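# Slip the hair tie round the charger and its coiled cable

## Task

Fit the hair tie squarely around the charger together with the cable coiled on it, well away from either end. Every turn of cable coiled on the charger at the start must still be coiled on it at the end, with no loose loops, and the tie must press each turn against the charger's broad faces. The charger must finish on the desk, resting flat on one of its broad faces.

## Robot and tools

ROBOT. Two arms, left_arm and right_arm, each with a two-finger gripper whose fingers can fold. Bases in the scene frame: left_arm at (+0.037, +0.435, 0) m, quat_wxyz (+1.000, 0, 0, -0.006); right_arm at (-0.011, -0.462, 0) m, quat_wxyz (+1.000, 0, 0, 0). Scene frame: origin at table-top height midway between the nominal bases, +z up, +x out over the table, left_arm on +y (arm names are not image sides). Gripper frame: fingers point along +z and open and close along y. end_effector_position is the spot between the pads when shut; fingertips reach about 33 mm past it at gaps up to 40 mm, only 9 mm when wide open. Grip with the outer quarter of the pads: nearer the palm, fingers fold, holding thin things loosely or not at all. A fingertip pushed into a surface folds with little resistance unless fully closed.

ROW LAYOUT (execute_actions and move). One row holds 18 numbers covering both arms, even if one arm stays put: left_arm dx, dy, dz, rx, ry, rz, gripper position, force_limit, speed, then the same nine for right_arm. dx to rz are an offset, not a pose: counted from that arm's Hand target as it stood when the action or move began, along that Hand target's own axes. 1.0 equals 0.6 m or 180 degrees; rx, ry, rz form a single rotation vector. Sending the same offset twice moves the arm twice. All six zero re-requests the current Hand target. Gripper numbers are absolute settings in [-1, 1]: position +1 fully open (140 mm), pads touch near -0.8, -1 closes until blocked. force_limit (starts at +1) sets squeeze after a slow close, roughly 14 N at -1, 40 N at 0, 58 N at +1; faster closes squeeze harder. speed (starts at +1) is finger speed, about 30 mm/s at -1, 140 at 0, 250 at +1. To leave a gripper unchanged resend its previous three numbers; a 0 is a real command.

execute_actions: actions is a list of actions; each action is a table of up to 15 rows, one per 1/30 s step, all counted from the same start pose; a short table repeats its last row. cameras picks images; an empty actions list returns state plus all images.

move: target is one 18-number row or up to 15 rows, every row an offset from the Hand targets at the move's start (not from the previous row). The gripper travels straight and turns the short way; no obstacle avoidance. speed in m/s, 0.002 to 1, default 0.25 (turns up to twice that in rad/s), one value or one per target. blend in m rounds corners; 0 stops at each target. stop_force in N, 12 to 80, ends an arm's path when push against its motion exceeds that much; only with slow moves, not while the gripper rotates, unreliable near singular or far-reaching poses; omit it when backing off a contact. zero (default true) resets the force baseline. blocking=false returns early and cannot be combined with stop_force. In a list, keep finger numbers the same in every row. The result adds a move: line such as done, off_target, moving, held or fault, plus limits (paced = pose clipped, held = steps withheld).

wait: seconds 0 to 10; arms keep their last command. stop: brakes a running move. zoom_image: camera (cam_head_left, cam_head_right, cam_high, cam_left_wrist, cam_right_wrist) and region [x0, y0, x1, y1] in pixels, at most 504 by 504, from that camera's newest image. finished_scene: scene is the current scene's number; irreversible, so call it only once the goal holds without the robot.

RESULTS. end_effector_position (m) and end_effector_quat_wxyz are in the scene frame and may be off by a few cm. Hand target is the last commanded pose after clipping (each step is clipped to 70 mm and 16 degrees from the measured pose); grippers often rest short of it, so send the remaining gap as an offset. object_status: 0 moving, 1 blocked while opening, 2 blocked while closing (what a grip should show), 3 reached position or pads met. position_measured is in counts: 3 open, about 75 = 100 mm, 139 = 60 mm, 200 = 20 mm, 230 pads touching. To grip harder, raise force_limit and nudge position from -1 to -0.98. Flange force is the outside force on the gripper along its x y z, with error and including held weight. Wrist depth gives a 7x7 grid of distances ahead of each wrist camera, rows split by " / ", "-" for no value. Joint velocities reading within noise means the arm is still. MOTOR HOT warns of overheating.

AVOID. Hard hits or presses between the arms (can end the scene), and gripping the other arm's fingers. Targets past firm contact: stiff arms fault easily. A 150 N outside force or joint torque past its limit (150 N m waist, shoulder, elbow; 37.6 wrist joints) freezes the arm for 10 s; overheating brakes it for 30 to 60 s or more. Do not drop parts, release moving parts, let anything fall far or off the table, or twist stiff items hard with the gripper. Joint ranges (rad): waist -3.491 to 3.491, shoulder -3.140 to 3.140, elbow -1.187 to 4.328, forearm roll -3.316 to 3.316, wrist pitch -3.140 to 3.140, wrist roll -3.927 to 3.927.

Each tool is called after "Emit:" by a JSON object that holds its "method" and its "body", one argument or row to a line.

## Session

Emit:
{"method": "execute_actions", "body": {
  "actions": []
}}

Scene clock: 0.00 s.
left_arm: end_effector_position=(+0.7872, +0.1579, +0.3584) position_measured=3 object_status=3 end_effector_quat_wxyz=(-0.093, -0.437, +0.662, -0.602) | right_arm: end_effector_position=(+0.6832, -0.3387, +0.2383) position_measured=3 object_status=3 end_effector_quat_wxyz=(-0.119, +0.672, -0.538, +0.495)
Joint positions: left_arm=[0.084 0.432 -0.102 1.516 -1.134 -1.308] | right_arm=[0.584 0.179 -0.523 1.474 -0.85 -1.433]
Joint velocities: within noise
Flange force (N): no reading
Wrist depth (mm): cam_left_wrist=[1084 1309 1674 - 2568 - - / 931 1242 1643 - 2519 604 - / - - 1430 - 2083 - - / - 119 1290 1696 1876 132 110 / - 119 1230 1350 1613 - 99 / - 912 1107 - 1469 475 94 / - 909 1054 1186 1356 1037 -] | cam_right_wrist=[793 867 - - 1326 395 318 / 855 872 - - 1459 375 304 / 861 958 1090 - - 366 - / 844 147 1103 1443 424 125 270 / - 125 - 1340 - 125 100 / - 1050 1262 1527 - - 96 / - 1122 - - 313 287 -]
Hand target: left_arm +0.7872, +0.1579, +0.3584; -0.093, -0.437, +0.662, -0.602 | right_arm +0.6832, -0.3387, +0.2383; -0.119, +0.672, -0.538, +0.495
Tool commands: left_gripper/position=+1.0 left_gripper/force_limit=+1.0 left_gripper/speed=+1.0 right_gripper/position=+1.0 right_gripper/force_limit=+1.0 right_gripper/speed=+1.0

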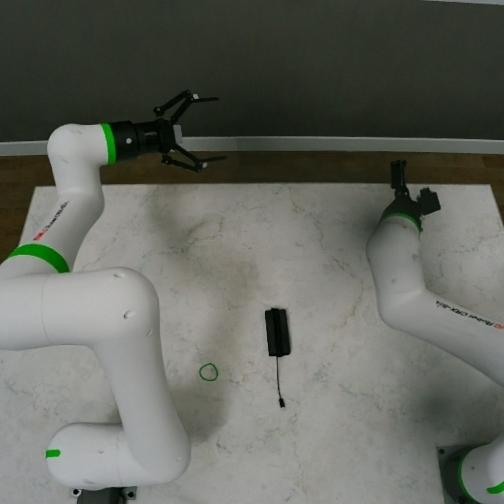

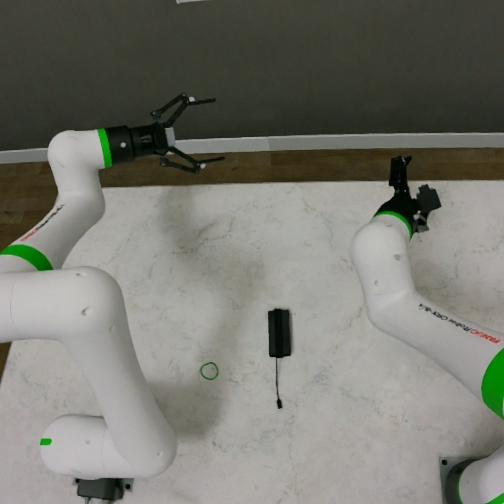

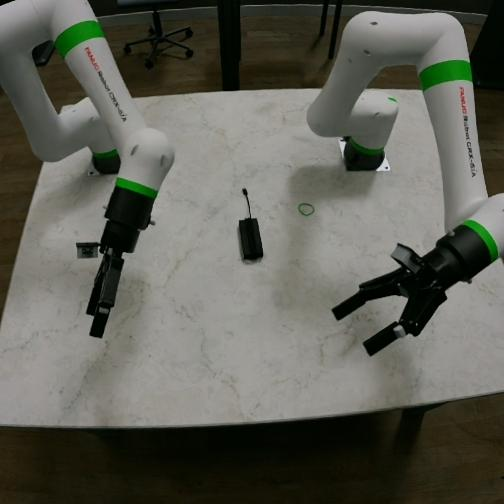

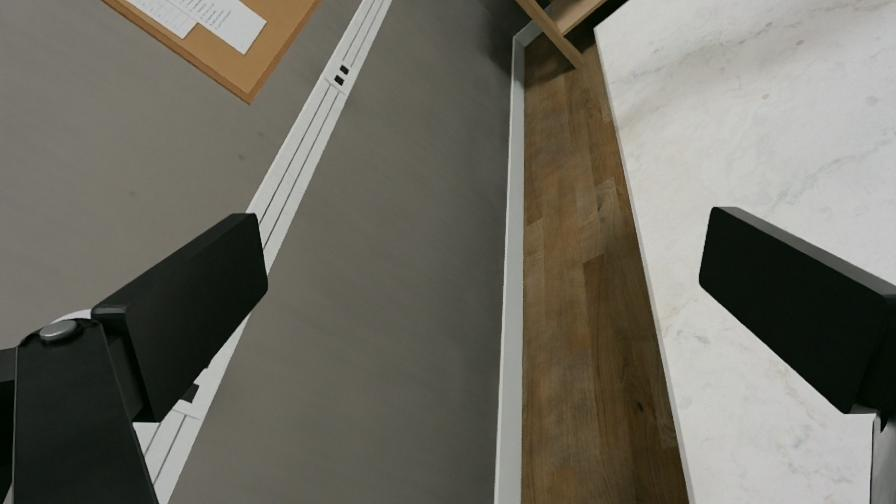

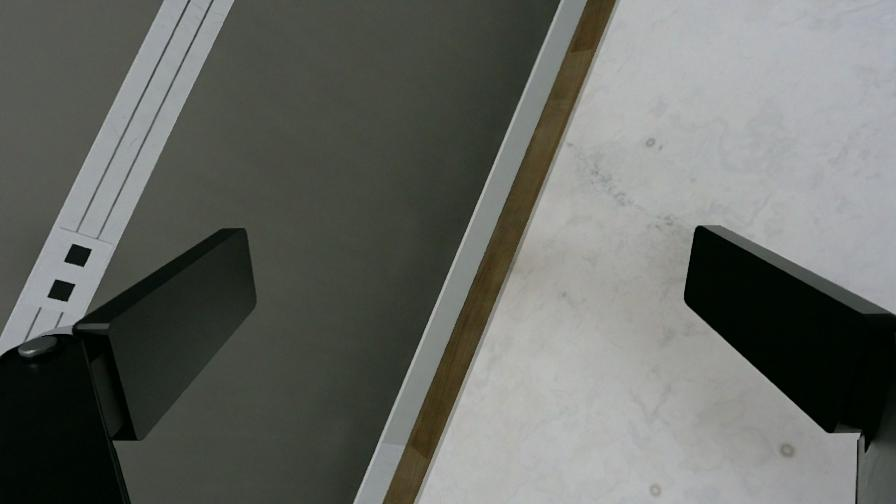

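Emit:
{"method": "zoom_image", "body": {
  "camera": "cam_head_left",
  "region": [180, 290, 320, 430]
}}

Emit:
{"method": "zoom_image", "body": {
  "camera": "cam_high",
  "region": [210, 170, 340, 290]
}}

Scaled by 3.600 from the camera's 504x504 image, which has a finer 720x720 frame.

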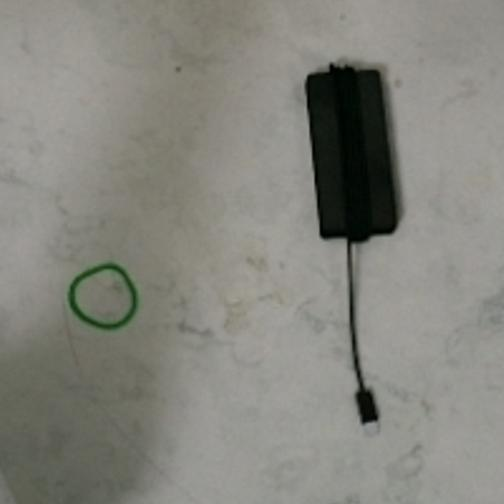

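Scaled by 3.877 from the camera's 504x504 image, which has a finer 720x720 frame.

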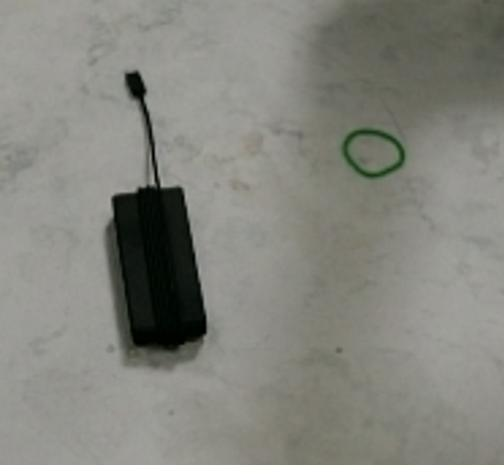

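Emit:
{"method": "move", "body": {
  "target": [0.386,0.730,-0.354,-0.248,-0.338,-0.110,-0.5,0.2,0,-0.382,0.042,-0.701,-0.0854,-0.355,-0.386,0.4,0.2,0],
  "speed": 0.25,
  "cameras": ["all"]
}}

Scene clock: 90.37 s.
left_arm: end_effector_position=(+0.2601, +0.1897, +0.2501) position_measured=192 object_status=3 end_effector_quat_wxyz=(+0.001, +0.707, -0.707, +0.000) | right_arm: end_effector_position=(+0.3501, +0.0009, +0.3001) position_measured=78 object_status=3 end_effector_quat_wxyz=(+0.000, +1.000, +0.000, +0.000)
Joint positions: left_arm=[-0.414 -0.307 -0.236 0.002 -1.642 0.427] | right_arm=[1.132 0.382 0.596 0 -1.785 0.44]
Flange force (N): left_arm=[5.0 -0.9 -1.2] | right_arm=[4.2 -6.8 -4.9]
Wrist depth (mm): cam_left_wrist=[- 331 358 353 - - - / - - - - 364 - - / - 391 382 - - - - / 403 401 413 - 123 - - / 438 - 87 83 87 86 - / - 69 75 - - 79 - / - - - - - - -] | cam_right_wrist=[- - - 356 - 377 - / - 378 - 364 - - - / - 419 - - - 409 - / - 436 135 447 - 134 - / - - 121 447 - 105 88 / - - 479 - 491 - - / - - 513 - 515 - -]
Hand target: left_arm +0.2601, +0.1897, +0.2501; +0.001, +0.707, -0.707, +0.000 | right_arm +0.3501, +0.0009, +0.3001; +0.000, +1.000, +0.000, +0.000
Off the commanded pose: left_arm 0.000 m, 0 deg | right_arm 0.000 m, 0 deg.
move: done

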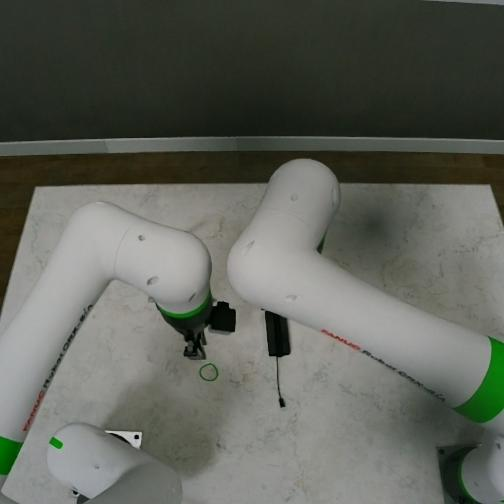

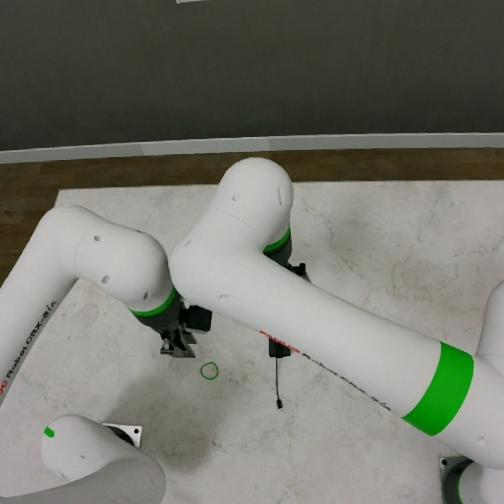

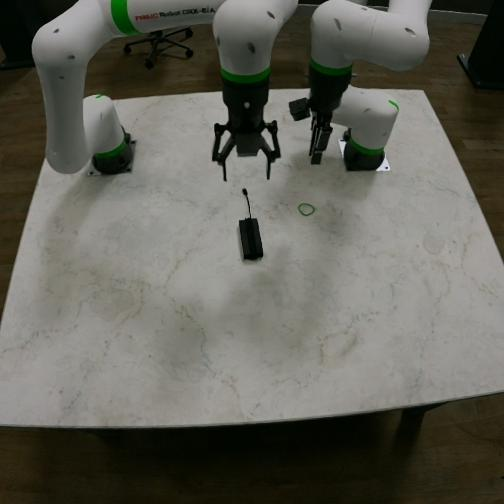

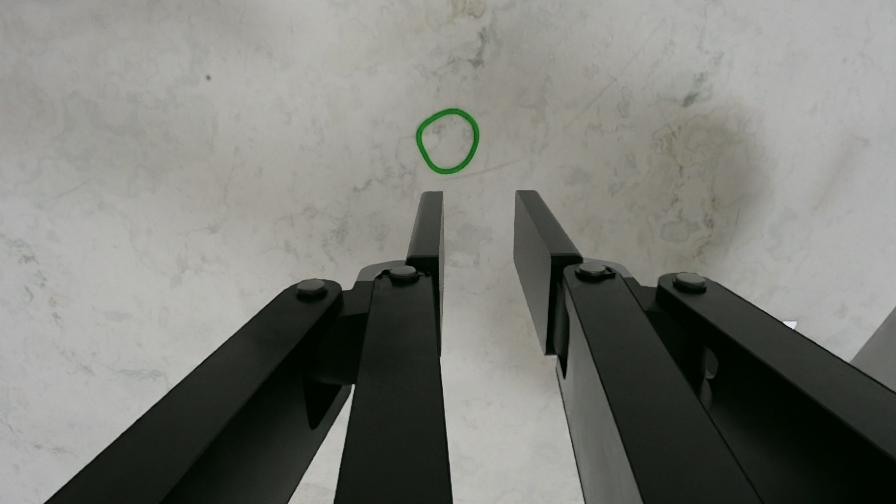

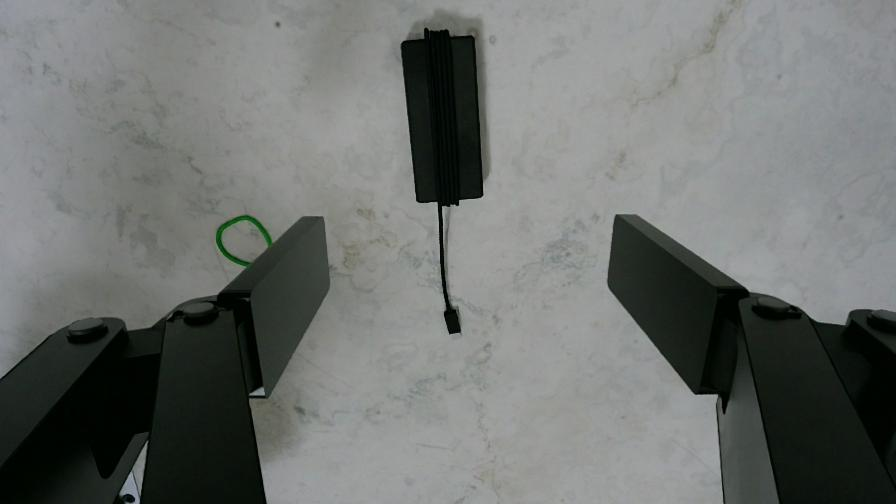

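Emit:
{"method": "move", "body": {
  "target": [0.0095,0.0252,0.2835,0,0,0,-0.5,0.2,0,0,0,0,0,0,0,0.4,0.2,0],
  "speed": 0.2,
  "cameras": ["cam_left_wrist"]
}}

Scene clock: 121.00 s.
left_arm: end_effector_position=(+0.2448, +0.1837, +0.0801) position_measured=192 object_status=3 end_effector_quat_wxyz=(+0.001, +0.707, -0.707, +0.000) | right_arm: end_effector_position=(+0.3501, +0.0009, +0.3001) position_measured=78 object_status=3 end_effector_quat_wxyz=(+0.000, +1.000, +0.000, +0.000)
Joint positions: left_arm=[-0.454 -0.262 -0.605 0.002 -1.228 0.466] | right_arm=[1.132 0.382 0.596 0 -1.785 0.44]
Flange force (N): left_arm=[5.8 -1.1 0.3] | right_arm=[4.1 -7.1 -4.3]
Wrist depth (mm): cam_left_wrist=[- - - - - 194 - / - 203 - 205 - 205 - / 214 214 - 212 - 210 217 / - 220 - 228 123 224 225 / - - 87 94 87 86 - / - 69 75 - - 79 - / - - - - - - -] | cam_right_wrist=[374 375 - 343 - 372 - / - - - 391 392 400 392 / 421 - - 401 414 - - / - 428 134 - 148 122 - / - - 450 469 458 105 88 / - - 481 - - - - / - - 504 513 - - -]
Hand target: left_arm +0.2448, +0.1837, +0.0800; +0.001, +0.707, -0.707, +0.000 | right_arm +0.3501, +0.0009, +0.3001; +0.000, +1.000, +0.000, +0.000
Off the commanded pose: left_arm 0.000 m, 0 deg | right_arm 0.000 m, 0 deg.
move: done
Images, in order (width x height): cam_left_wrist 896x504.

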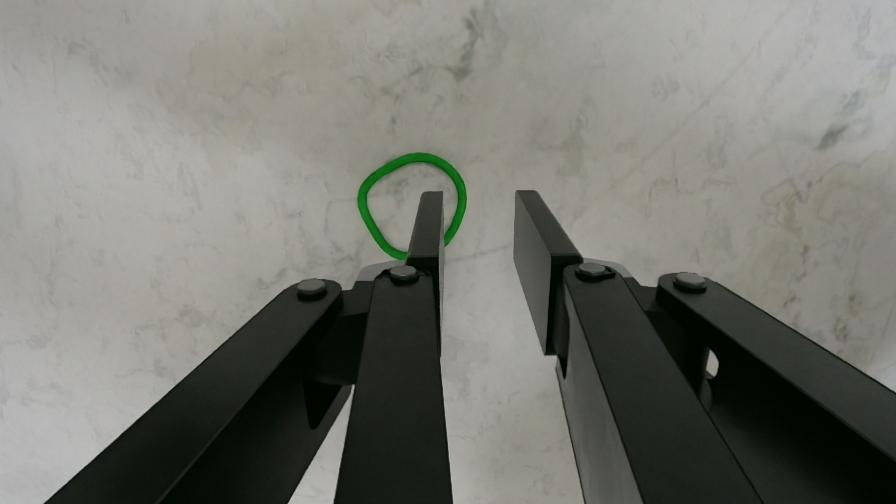

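Emit:
{"method": "move", "body": {
  "target": [0.002,-0.0055,0.0722,0,0,0,-0.5,0.2,0,0,0,0,0,0,0,0.4,0.2,0],
  "speed": 0.08,
  "cameras": ["cam_left_wrist"]
}}

Scene clock: 132.43 s.
left_arm: end_effector_position=(+0.2480, +0.1825, +0.0367) position_measured=192 object_status=3 end_effector_quat_wxyz=(+0.001, +0.707, -0.707, +0.000) | right_arm: end_effector_position=(+0.3501, +0.0009, +0.3001) position_measured=78 object_status=3 end_effector_quat_wxyz=(+0.000, +1.000, +0.000, +0.000)
Joint positions: left_arm=[-0.452 -0.201 -0.669 0.002 -1.104 0.464] | right_arm=[1.132 0.382 0.596 0 -1.785 0.44]
Flange force (N): left_arm=[6.1 -1.1 0.7] | right_arm=[3.7 -6.6 -4.1]
Wrist depth (mm): cam_left_wrist=[- - 155 154 - - 155 / - - - 164 - - - / - 172 - 169 - - - / - 180 176 132 123 177 - / - - 87 189 87 86 - / - 69 75 204 - 79 - / - - - - - - -] | cam_right_wrist=[- 378 - - 374 - - / - 391 - - - 416 390 / - - - - - - - / 429 282 135 - 426 123 441 / 443 - 121 458 - 105 91 / - - - 486 - - - / - - - 514 532 - -]
Hand target: left_arm +0.2480, +0.1824, +0.0367; +0.001, +0.707, -0.707, +0.000 | right_arm +0.3501, +0.0009, +0.3001; +0.000, +1.000, +0.000, +0.000
Off the commanded pose: left_arm 0.000 m, 0 deg | right_arm 0.000 m, 0 deg.
move: done
Images, in order (width x height): cam_left_wrist 896x504.

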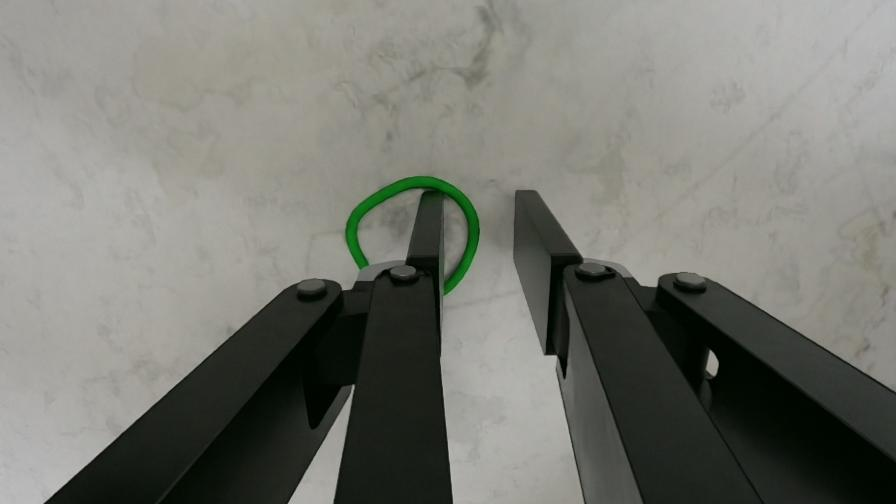

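Emit:
{"method": "move", "body": {
  "target": [
    [-0.005,0,0,0,0,0,-0.5,0.2,0,0,0,0,0,0,0,0.4,0.2,0],
    [-0.005,0,0,0,0,0,-1,0.2,-0.8,0,0,0,0,0,0,0.4,0.2,0],
    [-0.005,0,-0.1,0,0,0,-1,0.2,-0.8,0,0,0,0,0,0,0.4,0.2,0]
  ],
  "speed": 0.06,
  "cameras": ["cam_left_wrist"]
}}

Scene clock: 143.57 s.
left_arm: end_effector_position=(+0.2481, +0.1855, +0.0967) position_measured=234 object_status=3 end_effector_quat_wxyz=(+0.001, +0.707, -0.707, +0.000) | right_arm: end_effector_position=(+0.3501, +0.0009, +0.3001) position_measured=78 object_status=3 end_effector_quat_wxyz=(+0.000, +1.000, +0.000, +0.000)
Joint positions: left_arm=[-0.443 -0.275 -0.574 0.002 -1.272 0.455] | right_arm=[1.132 0.382 0.596 0 -1.785 0.44]
Flange force (N): left_arm=[6.3 -1.5 0.1] | right_arm=[4.5 -6.6 -4.9]
Wrist depth (mm): cam_left_wrist=[- - 206 213 214 - 205 / - - 221 216 220 - - / - - 239 - 229 - 232 / - 248 241 111 111 - - / 259 - 84 88 86 82 - / 272 - 73 - 70 78 - / - - - - - 72 -] | cam_right_wrist=[- - - - - 375 378 / - 394 - 387 387 - - / - - - - - - - / 439 431 423 - - 123 - / - - 120 - - 105 88 / - - - - - - - / - - 510 523 511 - -]
Hand target: left_arm +0.2481, +0.1855, +0.0967; +0.001, +0.707, -0.707, +0.000 | right_arm +0.3501, +0.0009, +0.3001; +0.000, +1.000, +0.000, +0.000
Off the commanded pose: left_arm 0.000 m, 0 deg | right_arm 0.000 m, 0 deg.
move: done
Images, in order (width x height): cam_left_wrist 896x504.

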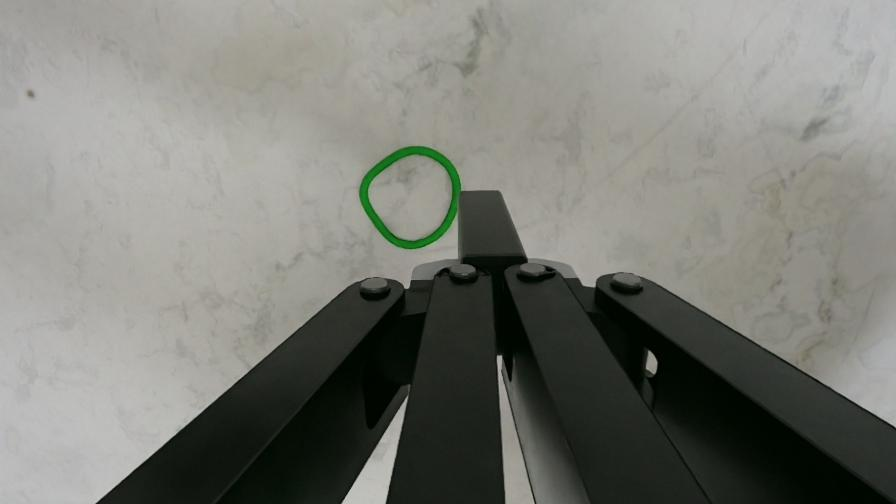

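Emit:
{"method": "move", "body": {
  "target": [
    [-0.002,-0.0065,0.08,0,0,0,-0.5,0.2,0,0,0,0,0,0,0,0.4,0.2,0]
  ],
  "speed": 0.08,
  "cameras": []
}}

Emit:
{"method": "move", "body": {
  "target": [0,0,0.035,0,0,0,-0.5,0.2,0,0,0,0,0,0,0,0.4,0.2,0],
  "speed": 0.01,
  "stop_force": 12,
  "cameras": ["cam_left_wrist"]
}}

Scene clock: 158.67 s.
left_arm: end_effector_position=(+0.2519, +0.1867, +0.0487) position_measured=192 object_status=3 end_effector_quat_wxyz=(+0.001, +0.707, -0.707, +0.000) | right_arm: end_effector_position=(+0.3501, +0.0009, +0.3001) position_measured=78 object_status=3 end_effector_quat_wxyz=(+0.000, +1.000, +0.000, +0.000)
Joint positions: left_arm=[-0.434 -0.219 -0.652 0.002 -1.139 0.446] | right_arm=[1.132 0.382 0.596 0 -1.785 0.44]
Flange force (N): left_arm=[5.4 -2.3 0.4] | right_arm=[4.3 -6.9 -5.0]
Wrist depth (mm): cam_left_wrist=[- 165 - - - - - / - - - - 173 - - / - - - - - - - / - - - 124 123 - - / - - 87 83 87 86 205 / - 69 75 - - 79 - / - - - - - - -] | cam_right_wrist=[- - - - - 377 394 / - - - - 398 - - / - - - 386 414 - - / - 314 135 - 164 133 - / - - 154 - - 105 88 / - - - - 508 - - / - - - - - - -]
Hand target: left_arm +0.2519, +0.1867, +0.0487; +0.001, +0.707, -0.707, +0.000 | right_arm +0.3501, +0.0009, +0.3001; +0.000, +1.000, +0.000, +0.000
Off the commanded pose: left_arm 0.000 m, 0 deg | right_arm 0.000 m, 0 deg.
move: done
No camera images: "cameras" was empty.

Scene clock: 160.77 s.
left_arm: end_effector_position=(+0.2520, +0.1866, +0.0338) position_measured=192 object_status=3 end_effector_quat_wxyz=(+0.001, +0.707, -0.707, +0.000) | right_arm: end_effector_position=(+0.3501, +0.0009, +0.3001) position_measured=78 object_status=3 end_effector_quat_wxyz=(+0.000, +1.000, +0.000, +0.000)
Joint positions: left_arm=[-0.434 -0.199 -0.674 0.002 -1.095 0.446] | right_arm=[1.132 0.382 0.596 0 -1.785 0.44]
Flange force (N): left_arm=[-3.5 -2.6 -26.8] | right_arm=[4.4 -6.1 -4.4]
Wrist depth (mm): cam_left_wrist=[- 149 - - - 151 153 / - - - - - 159 159 / - - - - 168 168 - / - - - 121 124 - - / - - 84 94 87 86 - / - 69 72 201 - 79 - / - - - - - - -] | cam_right_wrist=[- - 381 366 376 - - / - - 394 367 375 - 414 / - - 414 422 - - - / - 304 155 429 - 148 - / - - 121 465 - 105 88 / - - - - - - - / - - - - - - -]
Hand target: left_arm +0.2520, +0.1866, +0.0338; +0.001, +0.707, -0.707, +0.000 (not the last commanded pose) | right_arm +0.3501, +0.0009, +0.3001; +0.000, +1.000, +0.000, +0.000
Off the commanded pose: left_arm 0.006 m, 0 deg | right_arm 0.000 m, 0 deg.
move: contact (left_arm)
Images, in order (width x height): cam_left_wrist 896x504.

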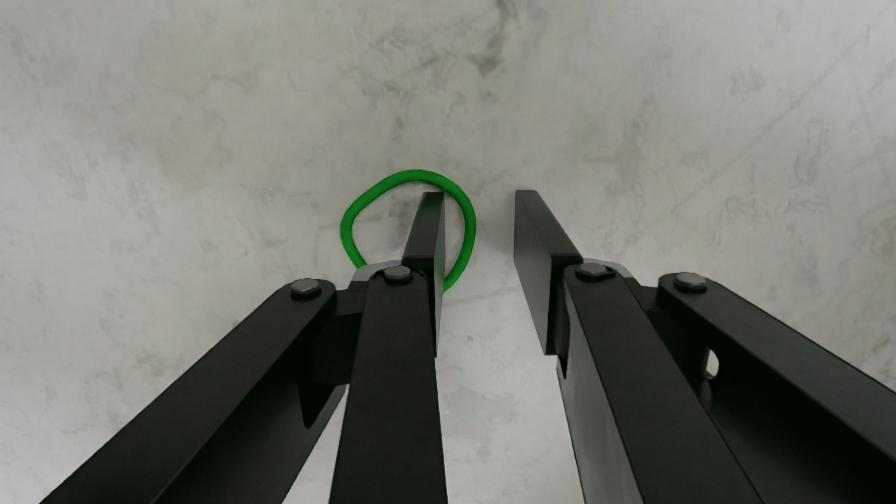

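Emit:
{"method": "move", "body": {
  "target": [
    [0,0,-0.0022,0,0,0,-0.5,0.2,0,0,0,0,0,0,0,0.4,0.2,0],
    [0,0,-0.0022,0,0,0,-1,0.2,-0.8,0,0,0,0,0,0,0.4,0.2,0],
    [0,0,-0.09,0,0,0,-1,0.2,-0.8,0,0,0,0,0,0,0.4,0.2,0]
  ],
  "speed": 0.06,
  "cameras": ["cam_left_wrist"]
}}

Scene clock: 169.93 s.
left_arm: end_effector_position=(+0.2521, +0.1867, +0.0878) position_measured=228 object_status=2 end_effector_quat_wxyz=(+0.001, +0.707, -0.707, +0.000) | right_arm: end_effector_position=(+0.3501, +0.0009, +0.3001) position_measured=78 object_status=3 end_effector_quat_wxyz=(+0.000, +1.000, +0.000, +0.000)
Joint positions: left_arm=[-0.434 -0.262 -0.586 0.002 -1.247 0.446] | right_arm=[1.132 0.382 0.596 0 -1.785 0.44]
Flange force (N): left_arm=[6.0 -1.3 0.1] | right_arm=[4.3 -6.5 -4.8]
Wrist depth (mm): cam_left_wrist=[- - - - - - - / - - - 211 - - - / - 225 - 170 - 228 - / - - 237 111 108 236 - / - 257 84 88 87 86 - / - - 74 - 70 - - / - - - - - 70 -] | cam_right_wrist=[- - - - - - 385 / - 397 - - 395 397 393 / 414 - - 410 419 - - / 430 426 425 - 422 123 - / 218 - 120 457 470 105 93 / - - - 487 - - - / - - - 519 519 - -]
Hand target: left_arm +0.2521, +0.1867, +0.0878; +0.001, +0.707, -0.707, +0.000 | right_arm +0.3501, +0.0009, +0.3001; +0.000, +1.000, +0.000, +0.000
Off the commanded pose: left_arm 0.000 m, 0 deg | right_arm 0.000 m, 0 deg.
move: done
Images, in order (width x height): cam_left_wrist 896x504.

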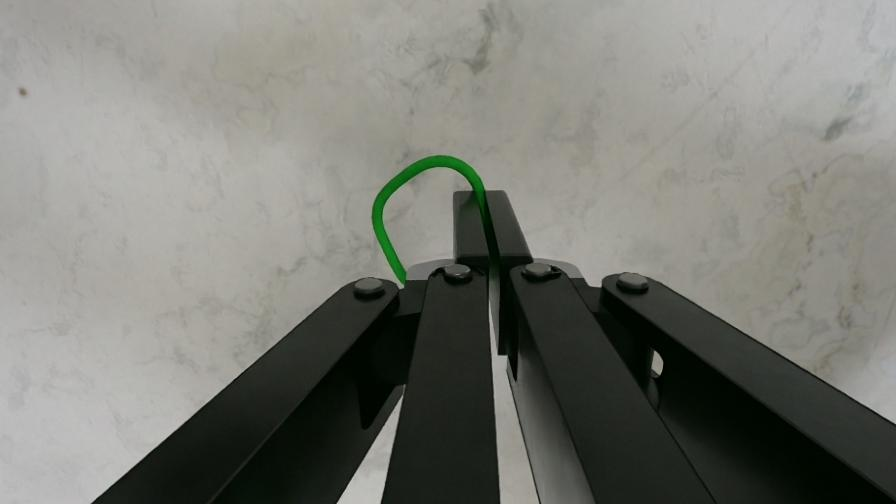

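Emit:
{"method": "move", "body": {
  "target": [0,0,-0.25,0,0,0,-1,0.2,-0.8,0.055,-0.0235,0.2833,0,0,-0.0272,0.4,0.2,0],
  "speed": 0.15,
  "cameras": ["cam_right_wrist","cam_left_wrist","cam_high"]
}}

Scene clock: 180.97 s.
left_arm: end_effector_position=(+0.2522, +0.1870, +0.2378) position_measured=228 object_status=2 end_effector_quat_wxyz=(+0.001, +0.707, -0.707, +0.000) | right_arm: end_effector_position=(+0.3831, +0.0150, +0.1302) position_measured=78 object_status=3 end_effector_quat_wxyz=(+0.000, +0.999, +0.043, +0.000)
Joint positions: left_arm=[-0.433 -0.318 -0.273 0.002 -1.617 0.446] | right_arm=[1.092 0.456 0.301 0 -1.416 0.565]
Flange force (N): left_arm=[5.8 -1.3 -1.5] | right_arm=[5.0 -6.0 -1.7]
Wrist depth (mm): cam_left_wrist=[- - - - - - - / - 355 - - - 356 - / 378 - 370 164 - - - / 392 - - 111 105 - - / 405 413 84 88 87 86 - / - - 74 - 70 - - / - - - - - 70 -] | cam_right_wrist=[- - - 219 - - - / 233 - - 206 - - - / - - - 213 - - - / - - 155 231 163 122 - / - - 121 - 273 105 88 / - - - 289 283 - - / - - 313 300 - - -]
Hand target: left_arm +0.2522, +0.1870, +0.2378; +0.001, +0.707, -0.707, +0.000 | right_arm +0.3831, +0.0149, +0.1302; +0.000, +0.999, +0.043, +0.000
Off the commanded pose: left_arm 0.000 m, 0 deg | right_arm 0.000 m, 0 deg.
move: done
Images, in order (width x height): cam_high 504x504, cam_left_wrist 896x504, cam_right_wrist 896x504.

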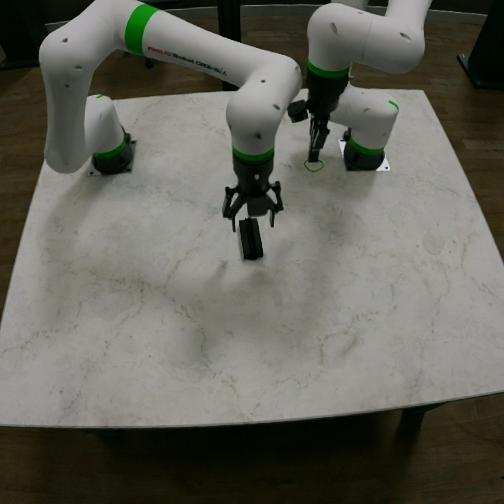

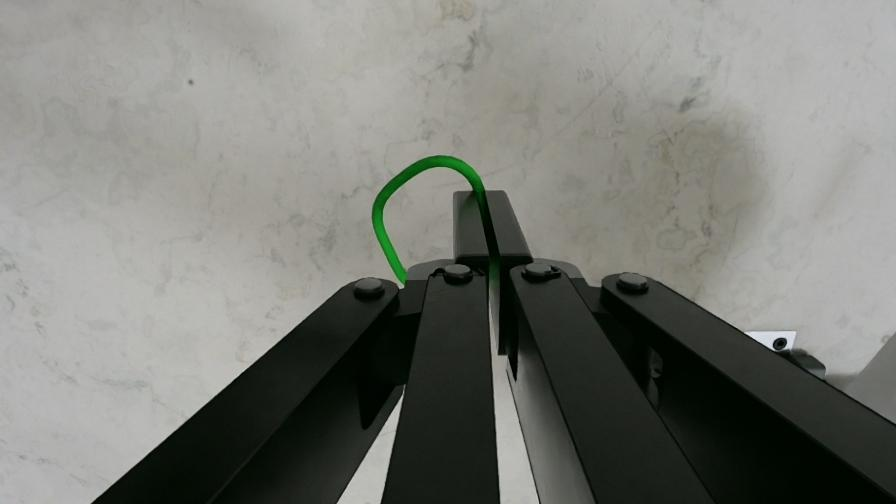

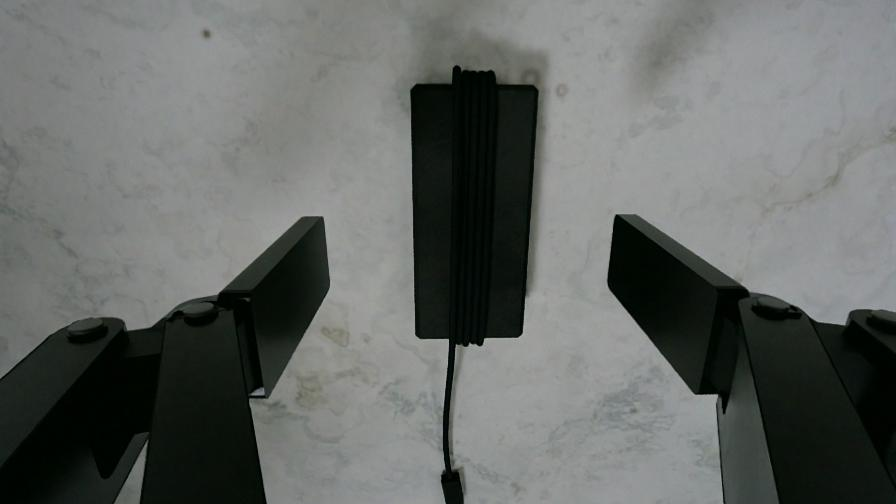

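Emit:
{"method": "move", "body": {
  "target": [
    [0,0,0,0,0,0,-1,0.2,-0.8,-0.01,0.008,0.125,0,0,0,0.4,0.2,0],
    [0,0,0,0,0,0,-1,0.2,-0.8,-0.01,0.008,0.1317,0,0,0,0.15,0,-0.5]
  ],
  "speed": [0.12,0.03],
  "cameras": ["cam_right_wrist"]
}}

Scene clock: 195.63 s.
left_arm: end_effector_position=(+0.2522, +0.1870, +0.2378) position_measured=228 object_status=2 end_effector_quat_wxyz=(+0.001, +0.707, -0.707, +0.000) | right_arm: end_effector_position=(+0.3798, +0.0119, +0.0889) position_measured=78 object_status=3 end_effector_quat_wxyz=(+0.000, +0.999, +0.043, +0.000)
Joint positions: left_arm=[-0.433 -0.318 -0.273 0.002 -1.617 0.446] | right_arm=[1.095 0.466 0.218 0 -1.323 0.563]
Flange force (N): left_arm=[5.2 -0.7 -1.1] | right_arm=[3.7 -5.7 -1.4]
Wrist depth (mm): cam_left_wrist=[336 327 - - - 337 - / - - - - - - - / - - - 367 - 366 - / - 377 - 118 387 381 - / - - 84 88 87 83 414 / - - 74 - 70 - - / - - - - - 70 -] | cam_right_wrist=[- - - - - - - / - - 197 167 - - - / - - 202 174 179 209 206 / - - 135 171 163 133 216 / - - 120 - 227 105 93 / - - 242 - - - - / - - - - - - -]
Hand target: left_arm +0.2522, +0.1870, +0.2378; +0.001, +0.707, -0.707, +0.000 | right_arm +0.3799, +0.0118, +0.0889; +0.000, +0.999, +0.043, +0.000 (not the last commanded pose)
Tool commands: left_gripper/position=-1.0 left_gripper/force_limit=+0.2 left_gripper/speed=-0.8 right_gripper/position=+0.4 right_gripper/force_limit=+0.2 right_gripper/speed=+0.0
Off the commanded pose: left_arm 0.000 m, 0 deg | right_arm 0.038 m, 0 deg.
move: held (right_arm; a check stopped the path); path passed 0 of 2 targets; target 2's new numbers were not sent; limits=held
pose unreachable (right arm): on one or more control steps of this call, first in action 0 (counted from 0), this arm could not follow its commanded pose, so it was not sent that pose on those steps. It may still have moved: this result reports where it is.
cause: moving toward the commanded pose would bring a part of the arm too close to another arm (a part of this arm just beyond joint 4 (forearm roll) and a part of the left arm just beyond its joint 6 (wrist roll), along the way the arms are being sent, or toward where that arm still pushes).
Images, in order (width x height): cam_right_wrist 896x504.

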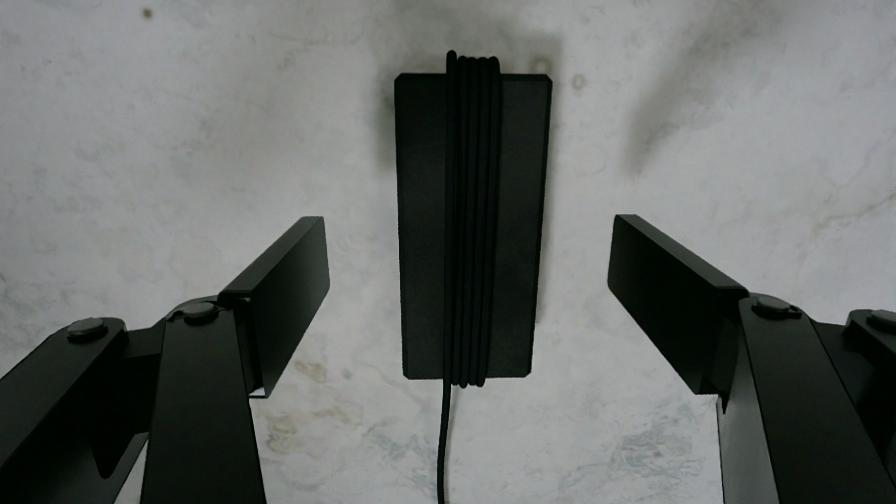

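Emit:
{"method": "move", "body": {
  "target": [-0.1,0.05,-0.2,0,0,0,-1,0.2,-0.8,0,0,0,0,0,0,0.4,0.2,0],
  "speed": 0.15
}}

Emit:
{"method": "move", "body": {
  "target": [
    [0,0,0,0,0,0,-1,0.2,-0.8,0,-0.002,0.0632,0,0,0,0.4,0.2,0],
    [0,0,0,0,0,0,-1,0.2,-0.8,0,-0.002,0.0632,0,0,0,0.15,0,-0.5]
  ],
  "speed": [0.06,0.03],
  "cameras": ["cam_right_wrist"]
}}

Scene clock: 202.67 s.
left_arm: end_effector_position=(+0.2503, +0.1905, +0.2451) position_measured=228 object_status=2 end_effector_quat_wxyz=(+0.001, +0.707, -0.707, +0.000) | right_arm: end_effector_position=(+0.3799, +0.0118, +0.0889) position_measured=78 object_status=3 end_effector_quat_wxyz=(+0.000, +0.999, +0.043, +0.000)
Joint positions: left_arm=[-0.425 -0.328 -0.262 0.002 -1.637 0.438] | right_arm=[1.094 0.466 0.218 0 -1.323 0.563]
Flange force (N): left_arm=[4.8 0.4 -1.1] | right_arm=[4.3 -5.4 -1.4]
Wrist depth (mm): cam_left_wrist=[- - 341 - - - - / - 365 - 362 - 361 369 / - - - 165 - - - / - - - 117 106 - - / - - 84 88 87 86 - / - - 74 - 70 - 254 / - - - - - 70 -] | cam_right_wrist=[- - - 184 - - - / - - - 167 170 - 193 / - - 203 174 199 204 - / - 213 155 182 148 148 216 / - - - 195 - 105 88 / - - - 238 - - - / - - 253 252 - - -]
Hand target: left_arm +0.2503, +0.1905, +0.2450; +0.001, +0.707, -0.707, +0.000 (not the last commanded pose) | right_arm +0.3799, +0.0118, +0.0889; +0.000, +0.999, +0.043, +0.000
Off the commanded pose: left_arm 0.129 m, 0 deg | right_arm 0.000 m, 0 deg.
move: held (left_arm; a check stopped the path); limits=held
pose unreachable (left arm): on one or more control steps of this call, first in action 0 (counted from 0), this arm could not follow its commanded pose, so it was not sent that pose on those steps. It may still have moved: this result reports where it is.
cause: moving toward the commanded pose would bring a part of the arm too close to another arm (a part of this arm just beyond joint 6 (wrist roll) and a part of the right arm just beyond its joint 4 (forearm roll), along the way the arms are being sent, or toward where that arm still pushes).

Scene clock: 203.17 s.
left_arm: end_effector_position=(+0.2503, +0.1905, +0.2450) position_measured=228 object_status=2 end_effector_quat_wxyz=(+0.001, +0.707, -0.707, +0.000) | right_arm: end_effector_position=(+0.3800, +0.0119, +0.0874) position_measured=78 object_status=3 end_effector_quat_wxyz=(+0.000, +0.999, +0.043, +0.000)
Joint positions: left_arm=[-0.425 -0.328 -0.262 0.002 -1.637 0.438] | right_arm=[1.094 0.467 0.216 0 -1.32 0.563]
Flange force (N): left_arm=[4.4 -0.9 -0.7] | right_arm=[4.7 -6.0 -0.7]
Wrist depth (mm): cam_left_wrist=[- 341 341 - 343 341 337 / - 364 - - 369 361 357 / - - 386 375 382 378 - / - - - 111 116 398 - / 431 - 84 88 87 86 - / 454 - 74 - 70 - 254 / - - - - - 70 -] | cam_right_wrist=[- - 182 183 - 185 - / 191 190 - 166 - 193 194 / - 205 201 166 - 202 205 / - 209 135 - 213 134 - / - - 119 - 223 105 88 / - - 239 238 241 - - / - - - 247 252 - -]
Hand target: left_arm +0.2503, +0.1905, +0.2450; +0.001, +0.707, -0.707, +0.000 | right_arm +0.3800, +0.0119, +0.0874; +0.000, +0.999, +0.043, +0.000 (not the last commanded pose)
Tool commands: left_gripper/position=-1.0 left_gripper/force_limit=+0.2 left_gripper/speed=-0.8 right_gripper/position=+0.4 right_gripper/force_limit=+0.2 right_gripper/speed=+0.0
Off the commanded pose: left_arm 0.000 m, 0 deg | right_arm 0.036 m, 0 deg.
move: held (right_arm; a check stopped the path); path passed 0 of 2 targets; target 2's new numbers were not sent; limits=held
pose unreachable (right arm): on one or more control steps of this call, first in action 0 (counted from 0), this arm could not follow its commanded pose, so it was not sent that pose on those steps. It may still have moved: this result reports where it is.
cause: moving toward the commanded pose would bring a part of the arm too close to another arm (a part of this arm just beyond joint 4 (forearm roll) and a part of the left arm just beyond its joint 6 (wrist roll), 8 mm apart when this arm was first held).
Images, in order (width x height): cam_right_wrist 896x504.

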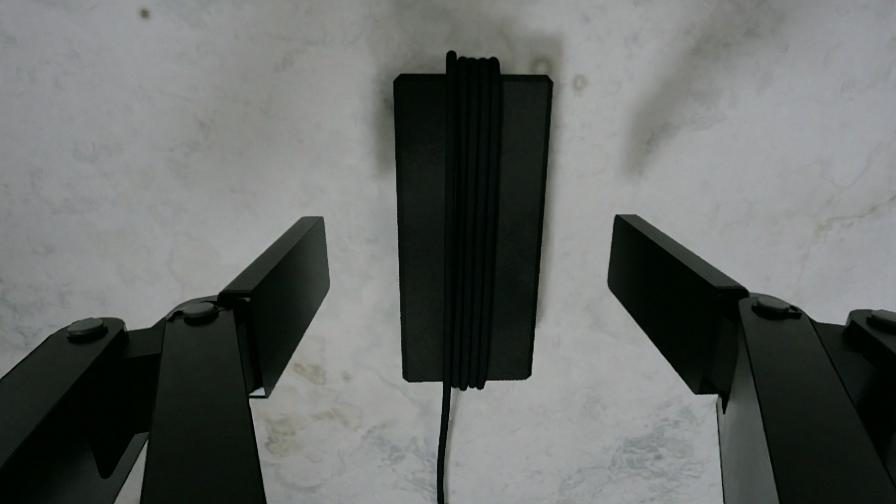

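Emit:
{"method": "move", "body": {
  "target": [
    [0,0,0.15,0,0,0,-1,0.2,-0.8,0,0,0,0,0,0,0.4,0.2,0],
    [-0.1,0,0.15,0,0,0,-1,0.2,-0.8,0,0,0,0,0,0,0.4,0.2,0]
  ],
  "speed": 0.15
}}

Emit:
{"method": "move", "body": {
  "target": [
    [0,0,0,0,0,0,-1,0.2,-0.8,0,-0.002,0.0607,0,0,0,0.4,0.2,0],
    [0,0,0,0,0,0,-1,0.2,-0.8,0,-0.002,0.0607,0,0,0,0.15,0,-0.5]
  ],
  "speed": [0.06,0.03],
  "cameras": ["cam_right_wrist","cam_high"]
}}

Scene clock: 211.77 s.
left_arm: end_effector_position=(+0.2501, +0.2504, +0.1549) position_measured=228 object_status=2 end_effector_quat_wxyz=(+0.001, +0.707, -0.707, +0.000) | right_arm: end_effector_position=(+0.3800, +0.0119, +0.0874) position_measured=78 object_status=3 end_effector_quat_wxyz=(+0.000, +0.999, +0.043, +0.000)
Joint positions: left_arm=[-0.218 -0.448 -0.549 0.002 -1.471 0.231] | right_arm=[1.094 0.467 0.216 0 -1.32 0.563]
Flange force (N): left_arm=[6.0 -2.3 -1.1] | right_arm=[4.2 -5.3 -1.3]
Wrist depth (mm): cam_left_wrist=[- - - - - - - / - - 275 - - - - / - - - 164 - - 292 / 308 309 - 111 106 - - / 326 - 84 88 87 86 321 / 350 - 74 - 70 - 292 / - - - - - 70 -] | cam_right_wrist=[- - 184 - - 185 - / 191 191 - - - 192 196 / - - - - - - - / 208 - 135 - 147 123 - / 220 - 119 193 220 105 93 / - - - - - - - / - - - 256 - - -]
Hand target: left_arm +0.2501, +0.2504, +0.1550; +0.001, +0.707, -0.707, +0.000 | right_arm +0.3800, +0.0119, +0.0874; +0.000, +0.999, +0.043, +0.000
Off the commanded pose: left_arm 0.000 m, 0 deg | right_arm 0.000 m, 0 deg.
move: done

Scene clock: 213.17 s.
left_arm: end_effector_position=(+0.2501, +0.2504, +0.1550) position_measured=228 object_status=2 end_effector_quat_wxyz=(+0.001, +0.707, -0.707, +0.000) | right_arm: end_effector_position=(+0.3799, +0.0130, +0.0510) position_measured=110 object_status=0 end_effector_quat_wxyz=(+0.000, +0.999, +0.043, +0.000)
Joint positions: left_arm=[-0.218 -0.448 -0.549 0.002 -1.471 0.231] | right_arm=[1.096 0.495 0.168 0 -1.244 0.562]
Flange force (N): left_arm=[5.7 -1.9 -0.8] | right_arm=[4.4 -5.4 -0.4]
Wrist depth (mm): cam_left_wrist=[- - 260 - - - 262 / - - - - - - - / 294 - - 162 - - - / - - - 117 116 307 307 / - - 84 88 87 86 318 / - - 74 - 70 - 292 / - - - - - 70 -] | cam_right_wrist=[- 150 - - - 154 - / - 156 - 130 - 158 - / - 165 - 136 - - - / - - 138 141 145 172 - / - 92 117 149 154 100 87 / - - 194 160 197 - 80 / - - - 208 - - -]
Hand target: left_arm +0.2501, +0.2504, +0.1550; +0.001, +0.707, -0.707, +0.000 | right_arm +0.3799, +0.0130, +0.0510; +0.000, +0.999, +0.043, +0.000
Off the commanded pose: left_arm 0.000 m, 0 deg | right_arm 0.000 m, 0 deg.
move: done
Images, in order (width x height): cam_high 504x504, cam_right_wrist 896x504.

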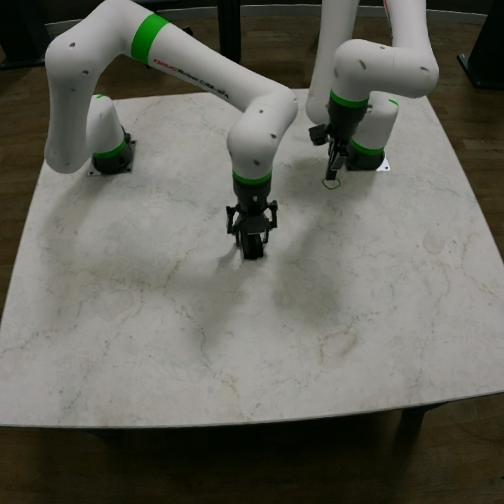

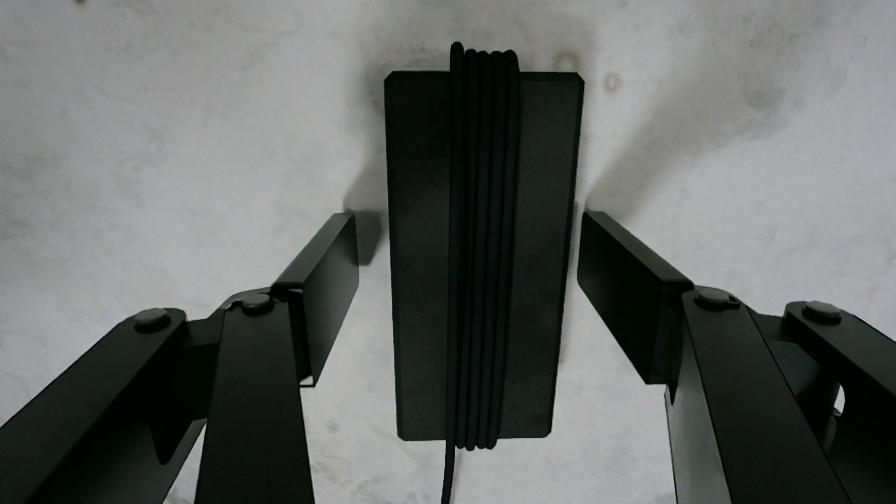

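Emit:
{"method": "move", "body": {
  "target": [
    [0,0,0,0,0,0,-1,0.2,-0.8,0,0.006,0,0,0,0,0.15,0,-0.8],
    [0,0,0,0,0,0,-1,0.2,-0.8,0,0.006,0,0,0,0,-1,0.2,-0.8]
  ],
  "speed": 0.03,
  "cameras": ["cam_right_wrist"]
}}

Scene clock: 220.97 s.
left_arm: end_effector_position=(+0.2501, +0.2504, +0.1550) position_measured=228 object_status=2 end_effector_quat_wxyz=(+0.001, +0.707, -0.707, +0.000) | right_arm: end_effector_position=(+0.3802, +0.0095, +0.0510) position_measured=148 object_status=0 end_effector_quat_wxyz=(+0.000, +0.999, +0.043, +0.000)
Joint positions: left_arm=[-0.218 -0.448 -0.549 0.002 -1.471 0.231] | right_arm=[1.092 0.489 0.159 0 -1.241 0.565]
Flange force (N): left_arm=[6.4 -2.0 -0.8] | right_arm=[3.7 -6.2 -2.4]
Wrist depth (mm): cam_left_wrist=[- - 263 - - - - / - - 277 - - 278 - / - - - 164 - 291 - / - 305 - 111 105 - - / 325 321 84 88 87 86 318 / - - 74 - 70 - 292 / - - - - - 70 -] | cam_right_wrist=[- 147 152 - - 150 - / 158 - 156 127 133 - - / 163 - - 133 166 - - / 172 - 135 140 133 175 - / 181 - 101 144 116 94 93 / - - - 162 - - - / - - - - - - -]
Hand target: left_arm +0.2501, +0.2504, +0.1550; +0.001, +0.707, -0.707, +0.000 | right_arm +0.3802, +0.0094, +0.0510; +0.000, +0.999, +0.043, +0.000
Off the commanded pose: left_arm 0.000 m, 0 deg | right_arm 0.000 m, 0 deg.
move: done
Images, in order (width x height): cam_right_wrist 896x504.

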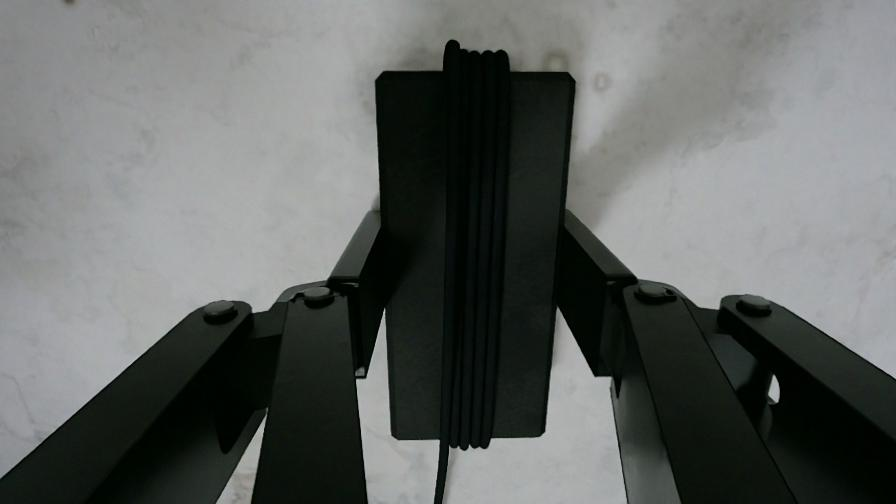

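Emit:
{"method": "move", "body": {
  "target": [
    [0,0,0,0,0,0,-1,0.2,-0.8,0,0,-0.1,0,0,0,-1,0.2,-0.8],
    [0,0,0,0,0,0,-1,0.2,-0.8,0.1077,0.695,-0.1,0,0,0.527,-1,0.2,-0.8]
  ],
  "speed": [0.05,0.2],
  "cameras": ["cam_right_wrist","cam_high"]
}}

Scene clock: 235.70 s.
left_arm: end_effector_position=(+0.2501, +0.2504, +0.1550) position_measured=228 object_status=2 end_effector_quat_wxyz=(+0.001, +0.707, -0.707, +0.000) | right_arm: end_effector_position=(+0.4805, -0.4004, +0.1112) position_measured=148 object_status=2 end_effector_quat_wxyz=(+0.000, +0.708, -0.707, +0.000)
Joint positions: left_arm=[-0.218 -0.448 -0.549 0.002 -1.471 0.231] | right_arm=[0.392 0.162 -0.125 0.001 -1.284 -0.39]
Flange force (N): left_arm=[6.2 -2.2 -1.1] | right_arm=[-1.9 -5.4 1.5]
Wrist depth (mm): cam_left_wrist=[262 - 262 - - - - / 275 - - 269 280 - - / - - 293 286 291 288 300 / - - - 111 116 - - / - - 84 88 87 86 321 / - - 74 - 70 - 292 / - - - - - 70 -] | cam_right_wrist=[- - 205 205 206 208 205 / 214 - 215 127 134 - - / 222 - - 134 139 226 - / 236 - 132 142 143 - - / - - 101 141 116 94 80 / - - - - - - - / - - - 268 - - -]
Hand target: left_arm +0.2501, +0.2504, +0.1550; +0.001, +0.707, -0.707, +0.000 | right_arm +0.4805, -0.4004, +0.1112; +0.000, +0.708, -0.707, +0.000
Off the commanded pose: left_arm 0.000 m, 0 deg | right_arm 0.000 m, 0 deg.
move: done
Images, in order (width x height): cam_high 504x504, cam_right_wrist 896x504.

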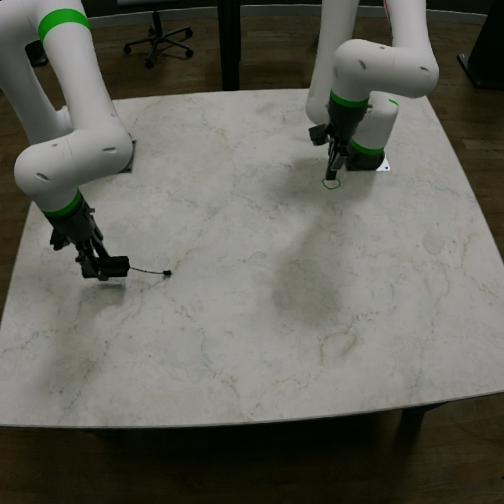

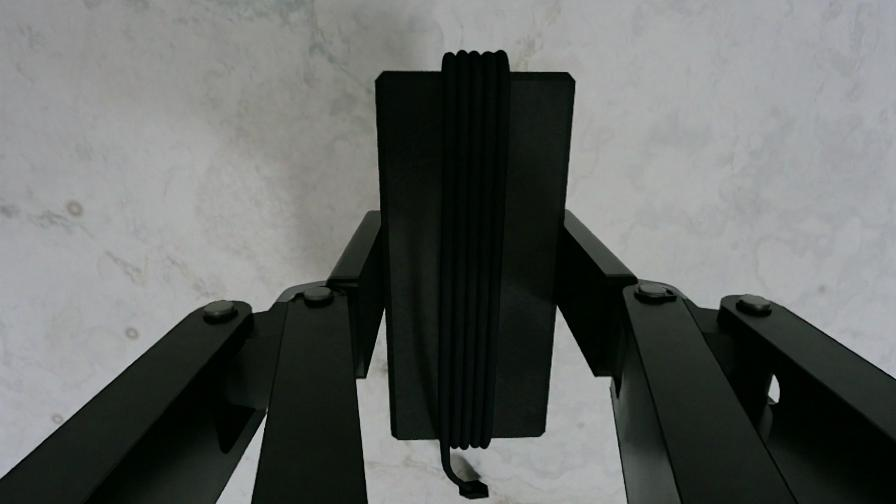

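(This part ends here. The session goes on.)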